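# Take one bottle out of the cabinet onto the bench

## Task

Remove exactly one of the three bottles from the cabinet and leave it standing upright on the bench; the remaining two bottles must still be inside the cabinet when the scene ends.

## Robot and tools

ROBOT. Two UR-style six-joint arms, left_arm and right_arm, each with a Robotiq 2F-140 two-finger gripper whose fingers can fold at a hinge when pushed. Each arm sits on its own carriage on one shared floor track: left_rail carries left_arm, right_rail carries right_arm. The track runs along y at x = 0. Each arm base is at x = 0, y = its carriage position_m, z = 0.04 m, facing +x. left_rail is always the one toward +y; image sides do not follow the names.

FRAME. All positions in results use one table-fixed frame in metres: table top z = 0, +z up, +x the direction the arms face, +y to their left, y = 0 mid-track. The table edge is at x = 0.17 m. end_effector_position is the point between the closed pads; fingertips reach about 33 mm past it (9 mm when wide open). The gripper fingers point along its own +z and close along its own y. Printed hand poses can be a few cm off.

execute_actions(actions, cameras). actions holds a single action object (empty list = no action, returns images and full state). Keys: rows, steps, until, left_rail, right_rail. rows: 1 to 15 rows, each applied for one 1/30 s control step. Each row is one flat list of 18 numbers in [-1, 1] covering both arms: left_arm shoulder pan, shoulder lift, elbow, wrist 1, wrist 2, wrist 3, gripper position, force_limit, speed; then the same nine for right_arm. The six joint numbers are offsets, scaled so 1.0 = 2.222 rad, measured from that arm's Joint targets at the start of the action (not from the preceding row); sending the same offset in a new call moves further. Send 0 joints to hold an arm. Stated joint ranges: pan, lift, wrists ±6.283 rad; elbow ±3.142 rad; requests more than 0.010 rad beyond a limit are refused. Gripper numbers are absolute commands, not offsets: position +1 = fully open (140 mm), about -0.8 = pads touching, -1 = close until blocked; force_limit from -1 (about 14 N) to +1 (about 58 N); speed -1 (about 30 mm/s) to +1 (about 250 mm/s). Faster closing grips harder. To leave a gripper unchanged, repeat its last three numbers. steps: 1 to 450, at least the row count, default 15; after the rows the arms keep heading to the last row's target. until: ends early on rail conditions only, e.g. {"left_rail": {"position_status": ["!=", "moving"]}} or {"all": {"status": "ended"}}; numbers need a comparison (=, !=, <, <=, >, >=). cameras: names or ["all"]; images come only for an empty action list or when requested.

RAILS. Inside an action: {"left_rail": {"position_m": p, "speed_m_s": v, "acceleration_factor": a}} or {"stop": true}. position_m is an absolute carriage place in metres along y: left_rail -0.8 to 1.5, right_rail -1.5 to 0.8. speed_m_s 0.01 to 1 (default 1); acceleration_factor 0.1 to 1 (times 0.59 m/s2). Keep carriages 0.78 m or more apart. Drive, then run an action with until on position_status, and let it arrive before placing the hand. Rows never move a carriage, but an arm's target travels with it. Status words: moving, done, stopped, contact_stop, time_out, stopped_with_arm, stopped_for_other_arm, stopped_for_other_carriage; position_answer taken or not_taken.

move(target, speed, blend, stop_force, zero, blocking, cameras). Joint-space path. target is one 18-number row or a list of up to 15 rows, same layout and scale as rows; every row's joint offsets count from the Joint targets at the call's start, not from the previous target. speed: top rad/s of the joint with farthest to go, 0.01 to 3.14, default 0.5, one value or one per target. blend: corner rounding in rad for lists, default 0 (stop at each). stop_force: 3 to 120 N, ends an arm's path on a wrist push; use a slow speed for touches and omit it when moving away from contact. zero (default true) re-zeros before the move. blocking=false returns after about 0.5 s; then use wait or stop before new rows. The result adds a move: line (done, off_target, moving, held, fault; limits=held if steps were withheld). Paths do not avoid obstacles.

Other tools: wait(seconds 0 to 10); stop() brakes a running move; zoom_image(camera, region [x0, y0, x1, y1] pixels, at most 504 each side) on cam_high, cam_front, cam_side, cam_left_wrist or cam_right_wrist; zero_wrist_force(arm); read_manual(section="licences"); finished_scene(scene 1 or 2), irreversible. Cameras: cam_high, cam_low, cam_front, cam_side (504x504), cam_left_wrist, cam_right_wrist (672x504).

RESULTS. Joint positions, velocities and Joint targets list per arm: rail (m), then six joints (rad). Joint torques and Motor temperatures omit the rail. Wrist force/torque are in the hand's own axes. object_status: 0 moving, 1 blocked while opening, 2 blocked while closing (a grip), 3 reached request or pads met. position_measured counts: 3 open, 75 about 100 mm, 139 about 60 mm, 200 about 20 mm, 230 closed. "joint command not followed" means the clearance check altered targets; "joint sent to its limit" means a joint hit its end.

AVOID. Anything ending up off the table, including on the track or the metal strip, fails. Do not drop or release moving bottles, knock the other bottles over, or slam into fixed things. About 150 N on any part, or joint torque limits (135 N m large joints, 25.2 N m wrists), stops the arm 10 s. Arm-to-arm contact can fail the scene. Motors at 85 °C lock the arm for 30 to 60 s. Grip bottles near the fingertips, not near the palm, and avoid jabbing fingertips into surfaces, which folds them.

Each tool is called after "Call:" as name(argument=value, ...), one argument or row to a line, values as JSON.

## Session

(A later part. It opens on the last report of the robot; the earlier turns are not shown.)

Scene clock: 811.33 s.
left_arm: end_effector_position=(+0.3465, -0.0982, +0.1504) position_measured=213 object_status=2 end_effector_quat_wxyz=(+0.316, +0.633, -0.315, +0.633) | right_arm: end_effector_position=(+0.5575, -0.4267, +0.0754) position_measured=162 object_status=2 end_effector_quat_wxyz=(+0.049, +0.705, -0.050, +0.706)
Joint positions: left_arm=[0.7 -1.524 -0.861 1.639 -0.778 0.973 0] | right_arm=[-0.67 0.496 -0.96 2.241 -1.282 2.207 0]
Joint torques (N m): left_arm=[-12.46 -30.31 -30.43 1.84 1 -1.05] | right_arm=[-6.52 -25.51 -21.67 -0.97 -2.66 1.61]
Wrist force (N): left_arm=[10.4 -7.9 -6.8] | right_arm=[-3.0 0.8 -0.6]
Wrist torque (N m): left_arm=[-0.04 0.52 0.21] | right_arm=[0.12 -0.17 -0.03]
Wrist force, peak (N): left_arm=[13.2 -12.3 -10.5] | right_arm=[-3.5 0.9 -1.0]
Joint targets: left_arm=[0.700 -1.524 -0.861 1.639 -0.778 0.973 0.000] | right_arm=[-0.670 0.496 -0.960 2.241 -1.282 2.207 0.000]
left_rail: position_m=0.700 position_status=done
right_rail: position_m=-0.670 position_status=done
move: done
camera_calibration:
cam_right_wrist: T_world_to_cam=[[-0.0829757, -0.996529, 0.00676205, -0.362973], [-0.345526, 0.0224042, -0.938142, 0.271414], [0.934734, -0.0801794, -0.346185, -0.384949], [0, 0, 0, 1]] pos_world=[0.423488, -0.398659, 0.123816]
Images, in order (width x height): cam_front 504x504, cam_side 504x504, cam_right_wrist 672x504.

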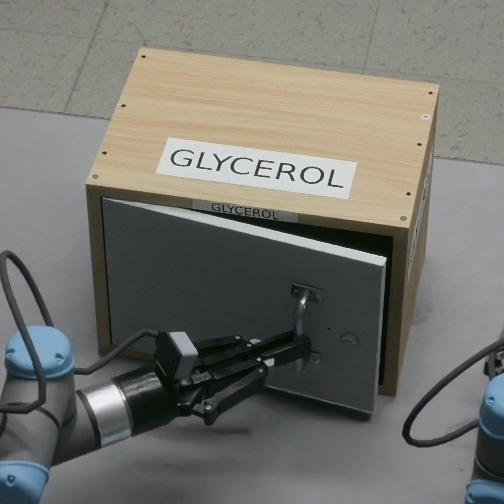

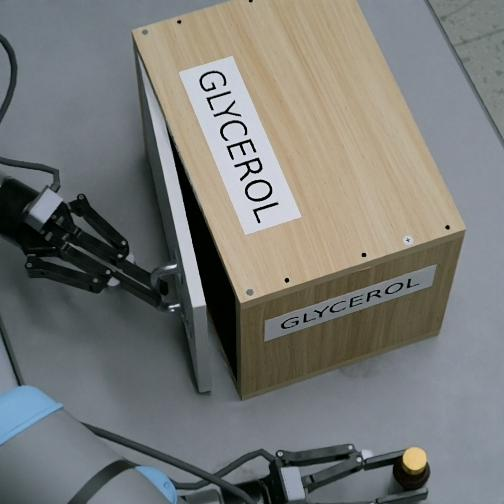

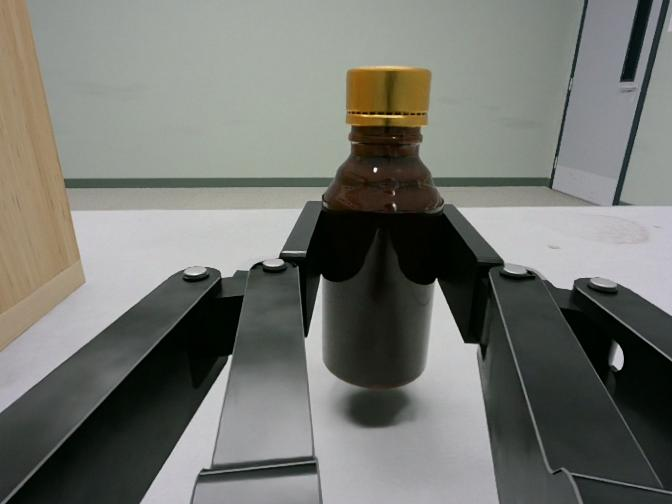

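Call:
move(
  target=[0.0007,0.03036,-0.06066,0.0303,-0.06214,0,-1,-0.3,-1,0,0.02475,-0.00243,-0.02232,0,0,-1,-0.05,-1],
  speed=0.07,
  stop_force=10,
  cameras=["cam_front", "cam_side", "cam_right_wrist", "cam_left_wrist"],
)

Scene clock: 830.00 s.
left_arm: end_effector_position=(+0.3820, -0.1084, +0.1504) position_measured=213 object_status=2 end_effector_quat_wxyz=(+0.271, +0.653, -0.271, +0.653) | right_arm: end_effector_position=(+0.5575, -0.4267, +0.0564) position_measured=162 object_status=2 end_effector_quat_wxyz=(+0.049, +0.705, -0.050, +0.706)
Joint positions: left_arm=[0.7 -1.522 -0.794 1.504 -0.711 0.835 0] | right_arm=[-0.67 0.496 -0.905 2.236 -1.331 2.207 0]
Joint torques (N m): left_arm=[6.69 -37.02 -33.76 0.69 -0.62 -1.04] | right_arm=[-7.09 -26.95 -19.79 -4.02 -2.59 1.5]
Wrist force (N): left_arm=[6.5 -3.1 -12.5] | right_arm=[-3.1 0.7 -0.4]
Wrist torque (N m): left_arm=[-0.21 0.37 0.21] | right_arm=[0.09 -0.14 -0.04]
Wrist force, peak (N): left_arm=[12.1 -13.0 -11.0] | right_arm=[-3.2 0.6 -0.6]
Joint targets: left_arm=[0.700 -1.522 -0.794 1.504 -0.711 0.835 0.000] | right_arm=[-0.670 0.496 -0.905 2.236 -1.331 2.207 0.000]
left_rail: position_m=0.700 position_status=done
right_rail: position_m=-0.670 position_status=done
move: done
camera_calibration:
cam_left_wrist: T_world_to_cam=[[-0.688415, -0.724994, 0.0216487, 0.18951], [-0.259376, 0.218196, -0.940805, 0.264464], [0.677354, -0.65328, -0.338256, -0.139701], [0, 0, 0, 1]] pos_world=[0.293684, -0.0115758, 0.197451]
cam_right_wrist: T_world_to_cam=[[-0.0829757, -0.996529, 0.00676205, -0.362745], [-0.345526, 0.0224042, -0.938142, 0.253587], [0.934734, -0.0801794, -0.346185, -0.391519], [0, 0, 0, 1]] pos_world=[0.423488, -0.398559, 0.104816]
Images, in order (width x height): cam_front 504x504, cam_side 504x504, cam_left_wrist 672x504, cam_right_wrist 672x504.

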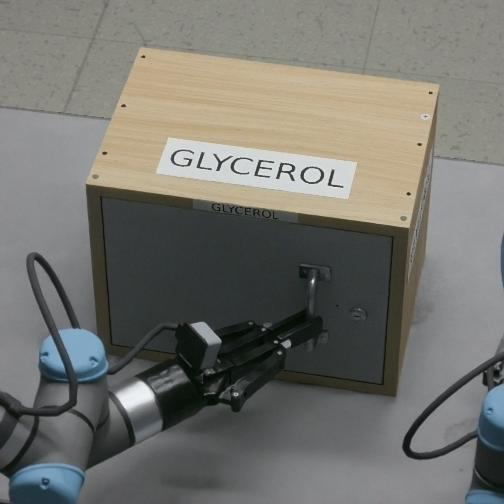

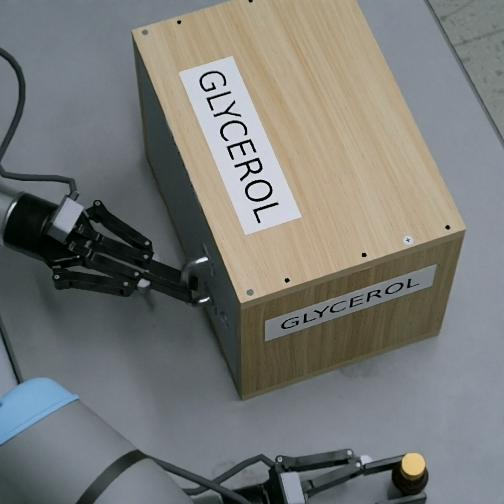

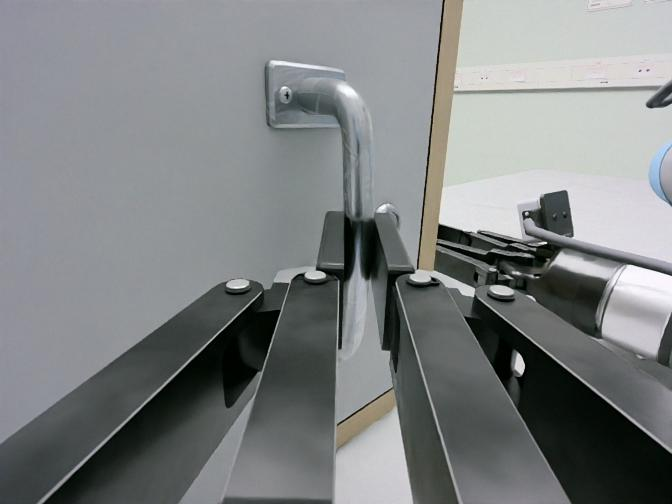

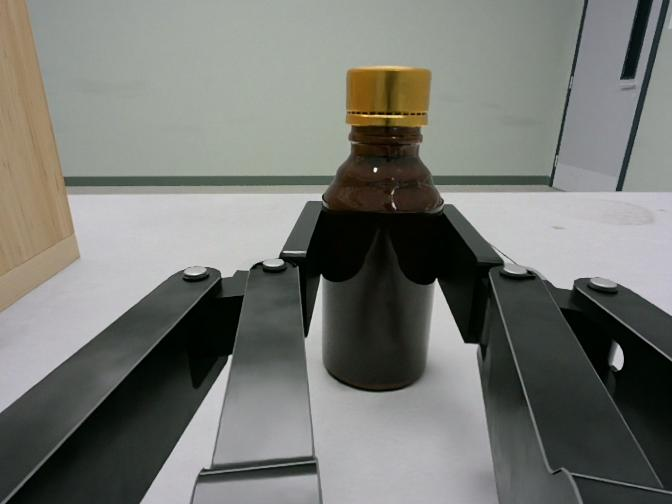

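Call:
move(
  target=[0,0,0,0,0,0,-0.26,-0.3,-0.6,0,0.00785,-0.00103,-0.00682,0,0,-1,-0.05,-1],
  speed=0.02,
  stop_force=5,
  cameras=["cam_front", "cam_right_wrist"],
)

Scene clock: 840.37 s.
left_arm: end_effector_position=(+0.3821, -0.1084, +0.1504) position_measured=162 object_status=3 end_effector_quat_wxyz=(+0.271, +0.653, -0.271, +0.653) | right_arm: end_effector_position=(+0.5575, -0.4267, +0.0557) position_measured=162 object_status=2 end_effector_quat_wxyz=(+0.049, +0.705, -0.050, +0.706)
Joint positions: left_arm=[0.7 -1.522 -0.794 1.504 -0.711 0.835 0] | right_arm=[-0.67 0.496 -0.903 2.236 -1.333 2.207 0]
Joint torques (N m): left_arm=[-6.44 -54.79 -21.9 -1.2 -0.43 -1.09] | right_arm=[-4.79 -44.63 3.49 -0.21 -2.51 1.5]
Wrist force (N): left_arm=[-0.8 -1.1 0.5] | right_arm=[1.8 0.2 -0.1]
Wrist torque (N m): left_arm=[-0.30 0.36 0.00] | right_arm=[0.05 -0.25 0.06]
Wrist force, peak (N): left_arm=[6.9 -3.1 -13.2] | right_arm=[7.3 0.4 -0.4]
Joint targets: left_arm=[0.700 -1.522 -0.794 1.504 -0.711 0.835 0.000] | right_arm=[-0.670 0.496 -0.903 2.236 -1.333 2.207 0.000]
left_rail: position_m=0.700 position_status=done
right_rail: position_m=-0.670 position_status=done
move: contact (right_arm); right_arm: the shoulder lift is farthest, 0.016 rad from its target
camera_calibration:
cam_right_wrist: T_world_to_cam=[[-0.082979, -0.996528, 0.00675304, -0.362738], [-0.345525, 0.0224138, -0.938142, 0.252934], [0.934734, -0.0801794, -0.346185, -0.391761], [0, 0, 0, 1]] pos_world=[0.423488, -0.398559, 0.104116]
Images, in order (width x height): cam_front 504x504, cam_right_wrist 672x504.

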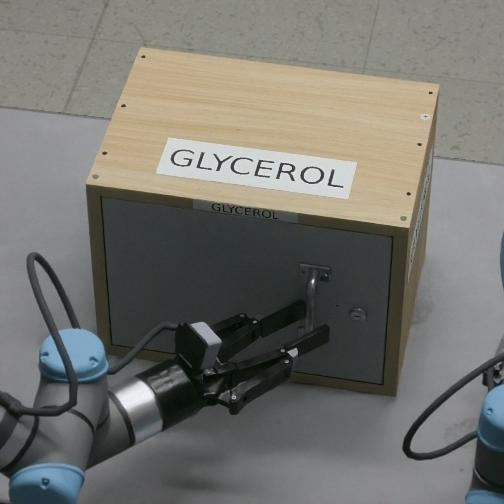

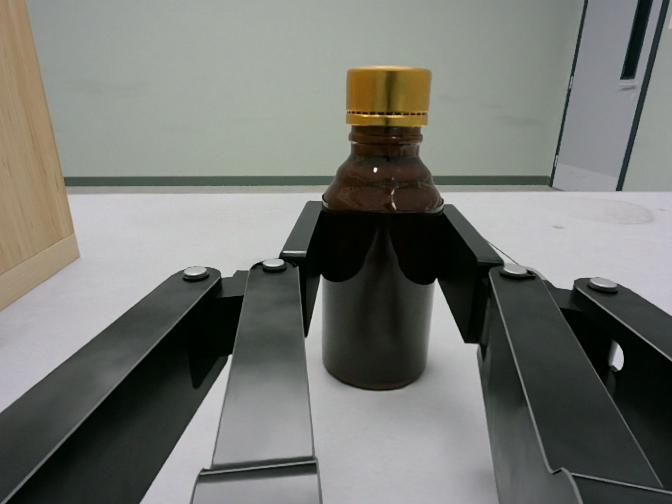

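Call:
execute_actions(
  actions=[
    {"rows": [[0,0,0,0,0,0,-0.26,-0.3,-0.6,0,0,0,0,0,0,0.3,-0.3,-0.9]], "steps": 45},
  ],
  cameras=["cam_right_wrist"],
)

Scene clock: 852.53 s.
left_arm: end_effector_position=(+0.3821, -0.1084, +0.1504) position_measured=162 object_status=3 end_effector_quat_wxyz=(+0.271, +0.653, -0.271, +0.653) | right_arm: end_effector_position=(+0.5575, -0.4267, +0.0557) position_measured=91 object_status=3 end_effector_quat_wxyz=(+0.049, +0.705, -0.050, +0.706)
Joint positions: left_arm=[0.7 -1.522 -0.794 1.504 -0.711 0.835 0] | right_arm=[-0.67 0.496 -0.903 2.236 -1.333 2.207 0]
Joint torques (N m): left_arm=[-8.1 -58.35 -10.57 -3.73 0.29 -1.02] | right_arm=[1.69 -43.95 -2.76 -2.6 -2.43 1.41]
Wrist force (N): left_arm=[-0.9 -1.2 0.5] | right_arm=[0.2 0.4 -0.4]
Wrist torque (N m): left_arm=[-0.33 0.36 0.00] | right_arm=[0.04 -0.23 -0.04]
Wrist force, peak (N): left_arm=[-1.0 -1.4 0.6] | right_arm=[2.0 0.2 -0.2]
Joint targets: left_arm=[0.700 -1.522 -0.794 1.504 -0.711 0.835 0.000] | right_arm=[-0.670 0.496 -0.903 2.236 -1.333 2.207 0.000]
left_rail: position_m=0.700 position_status=done
right_rail: position_m=-0.670 position_status=done
camera_calibration:
cam_right_wrist: T_world_to_cam=[[-0.082979, -0.996528, 0.00675304, -0.362738], [-0.345525, 0.0224138, -0.938142, 0.252934], [0.934734, -0.0801794, -0.346185, -0.391761], [0, 0, 0, 1]] pos_world=[0.423488, -0.398559, 0.104116]
Images, in order (width x height): cam_right_wrist 672x504.

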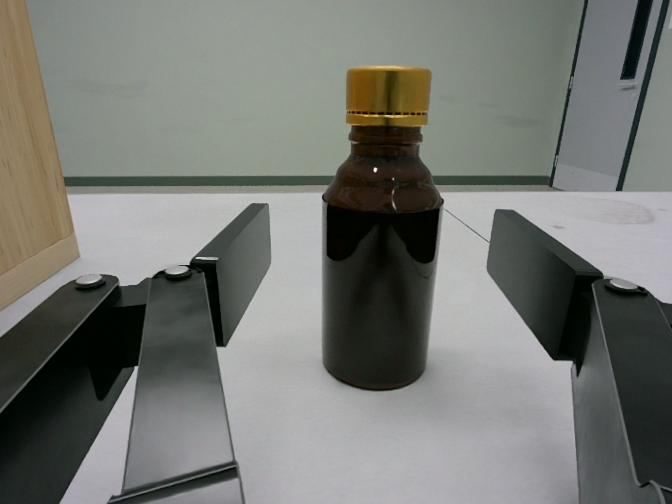

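Call:
move(
  target=[-0.05869,-0.0658,0.13083,-0.06503,-0.05878,0,-0.26,-0.3,-0.6,0.12556,-0.0369,0.06976,-0.03308,0.12529,0,0.3,-0.3,-0.9],
  speed=0.22,
  cameras=["cam_front", "cam_side", "cam_right_wrist", "cam_left_wrist", "cam_low"],
)

Scene clock: 857.10 s.
left_arm: end_effector_position=(+0.3114, -0.0376, +0.1504) position_measured=162 object_status=3 end_effector_quat_wxyz=(+0.271, +0.653, -0.270, +0.653) | right_arm: end_effector_position=(+0.4289, -0.4083, +0.0704) position_measured=91 object_status=3 end_effector_quat_wxyz=(+0.049, +0.705, -0.050, +0.706)
Joint positions: left_arm=[0.7 -1.652 -0.94 1.794 -0.855 0.704 0] | right_arm=[-0.67 0.775 -0.985 2.391 -1.407 2.485 0]
Joint torques (N m): left_arm=[-8.1 -50.73 -9.22 -3.61 -1.33 -0.99] | right_arm=[6.81 -40.17 5.28 -2.94 2.83 1.35]
Wrist force (N): left_arm=[-0.9 -1.0 0.5] | right_arm=[-0.2 0.3 -0.7]
Wrist torque (N m): left_arm=[-0.28 0.37 0.01] | right_arm=[0.01 -0.19 -0.03]
Wrist force, peak (N): left_arm=[-0.7 -1.0 1.3] | right_arm=[-0.2 0.7 -1.4]
Joint targets: left_arm=[0.700 -1.652 -0.940 1.795 -0.855 0.704 0.000] | right_arm=[-0.670 0.775 -0.985 2.391 -1.407 2.485 0.000]
left_rail: position_m=0.700 position_status=done
right_rail: position_m=-0.670 position_status=done
move: done
camera_calibration:
cam_left_wrist: T_world_to_cam=[[-0.688187, -0.72521, 0.0216851, 0.192191], [-0.259532, 0.218151, -0.940773, 0.230735], [0.677527, -0.653055, -0.338344, -0.0456623], [0, 0, 0, 1]] pos_world=[0.223084, 0.059224, 0.197451]
cam_right_wrist: T_world_to_cam=[[-0.082426, -0.996578, 0.00622191, -0.355389], [-0.345306, 0.0227024, -0.938216, 0.221934], [0.934864, -0.0794819, -0.345995, -0.264795], [0, 0, 0, 1]] pos_world=[0.294889, -0.380258, 0.118815]
Images, in order (width x height): cam_low 504x504, cam_front 504x504, cam_side 504x504, cam_left_wrist 672x504, cam_right_wrist 672x504.

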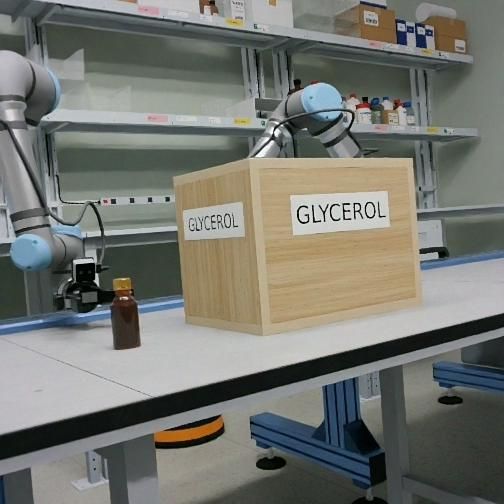

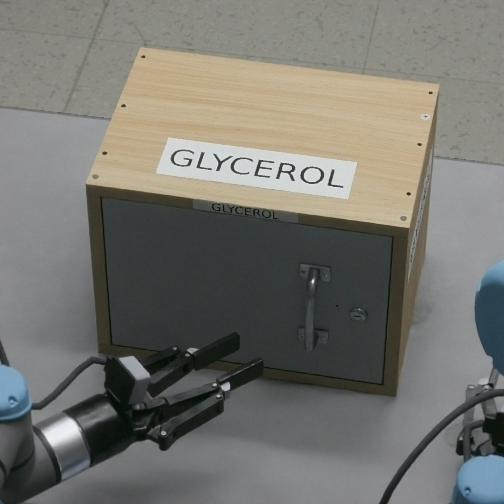

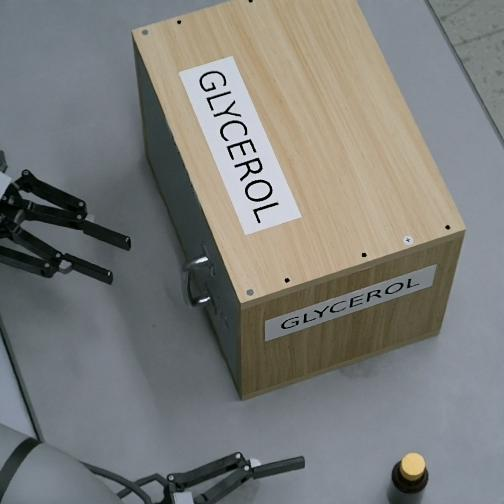

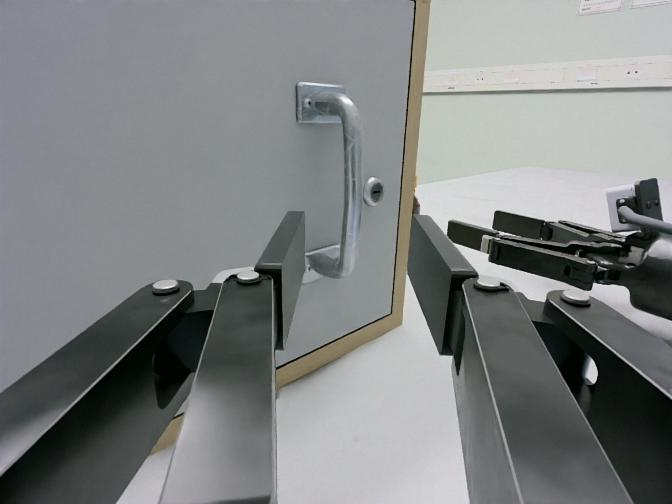

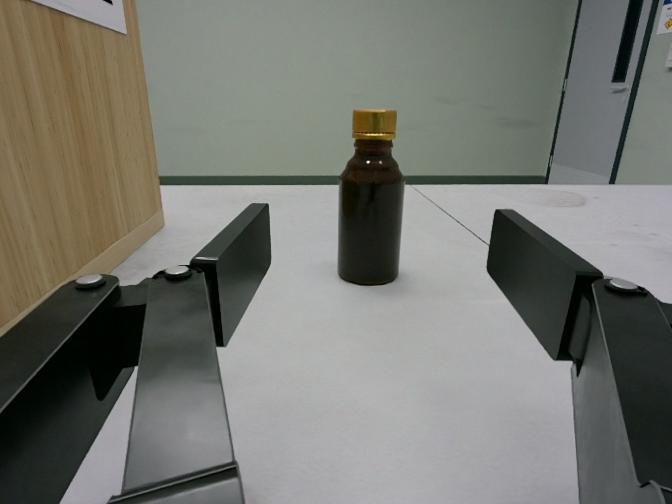

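Call:
finished_scene(
  scene=1,
)

The scene is finished: the task was done.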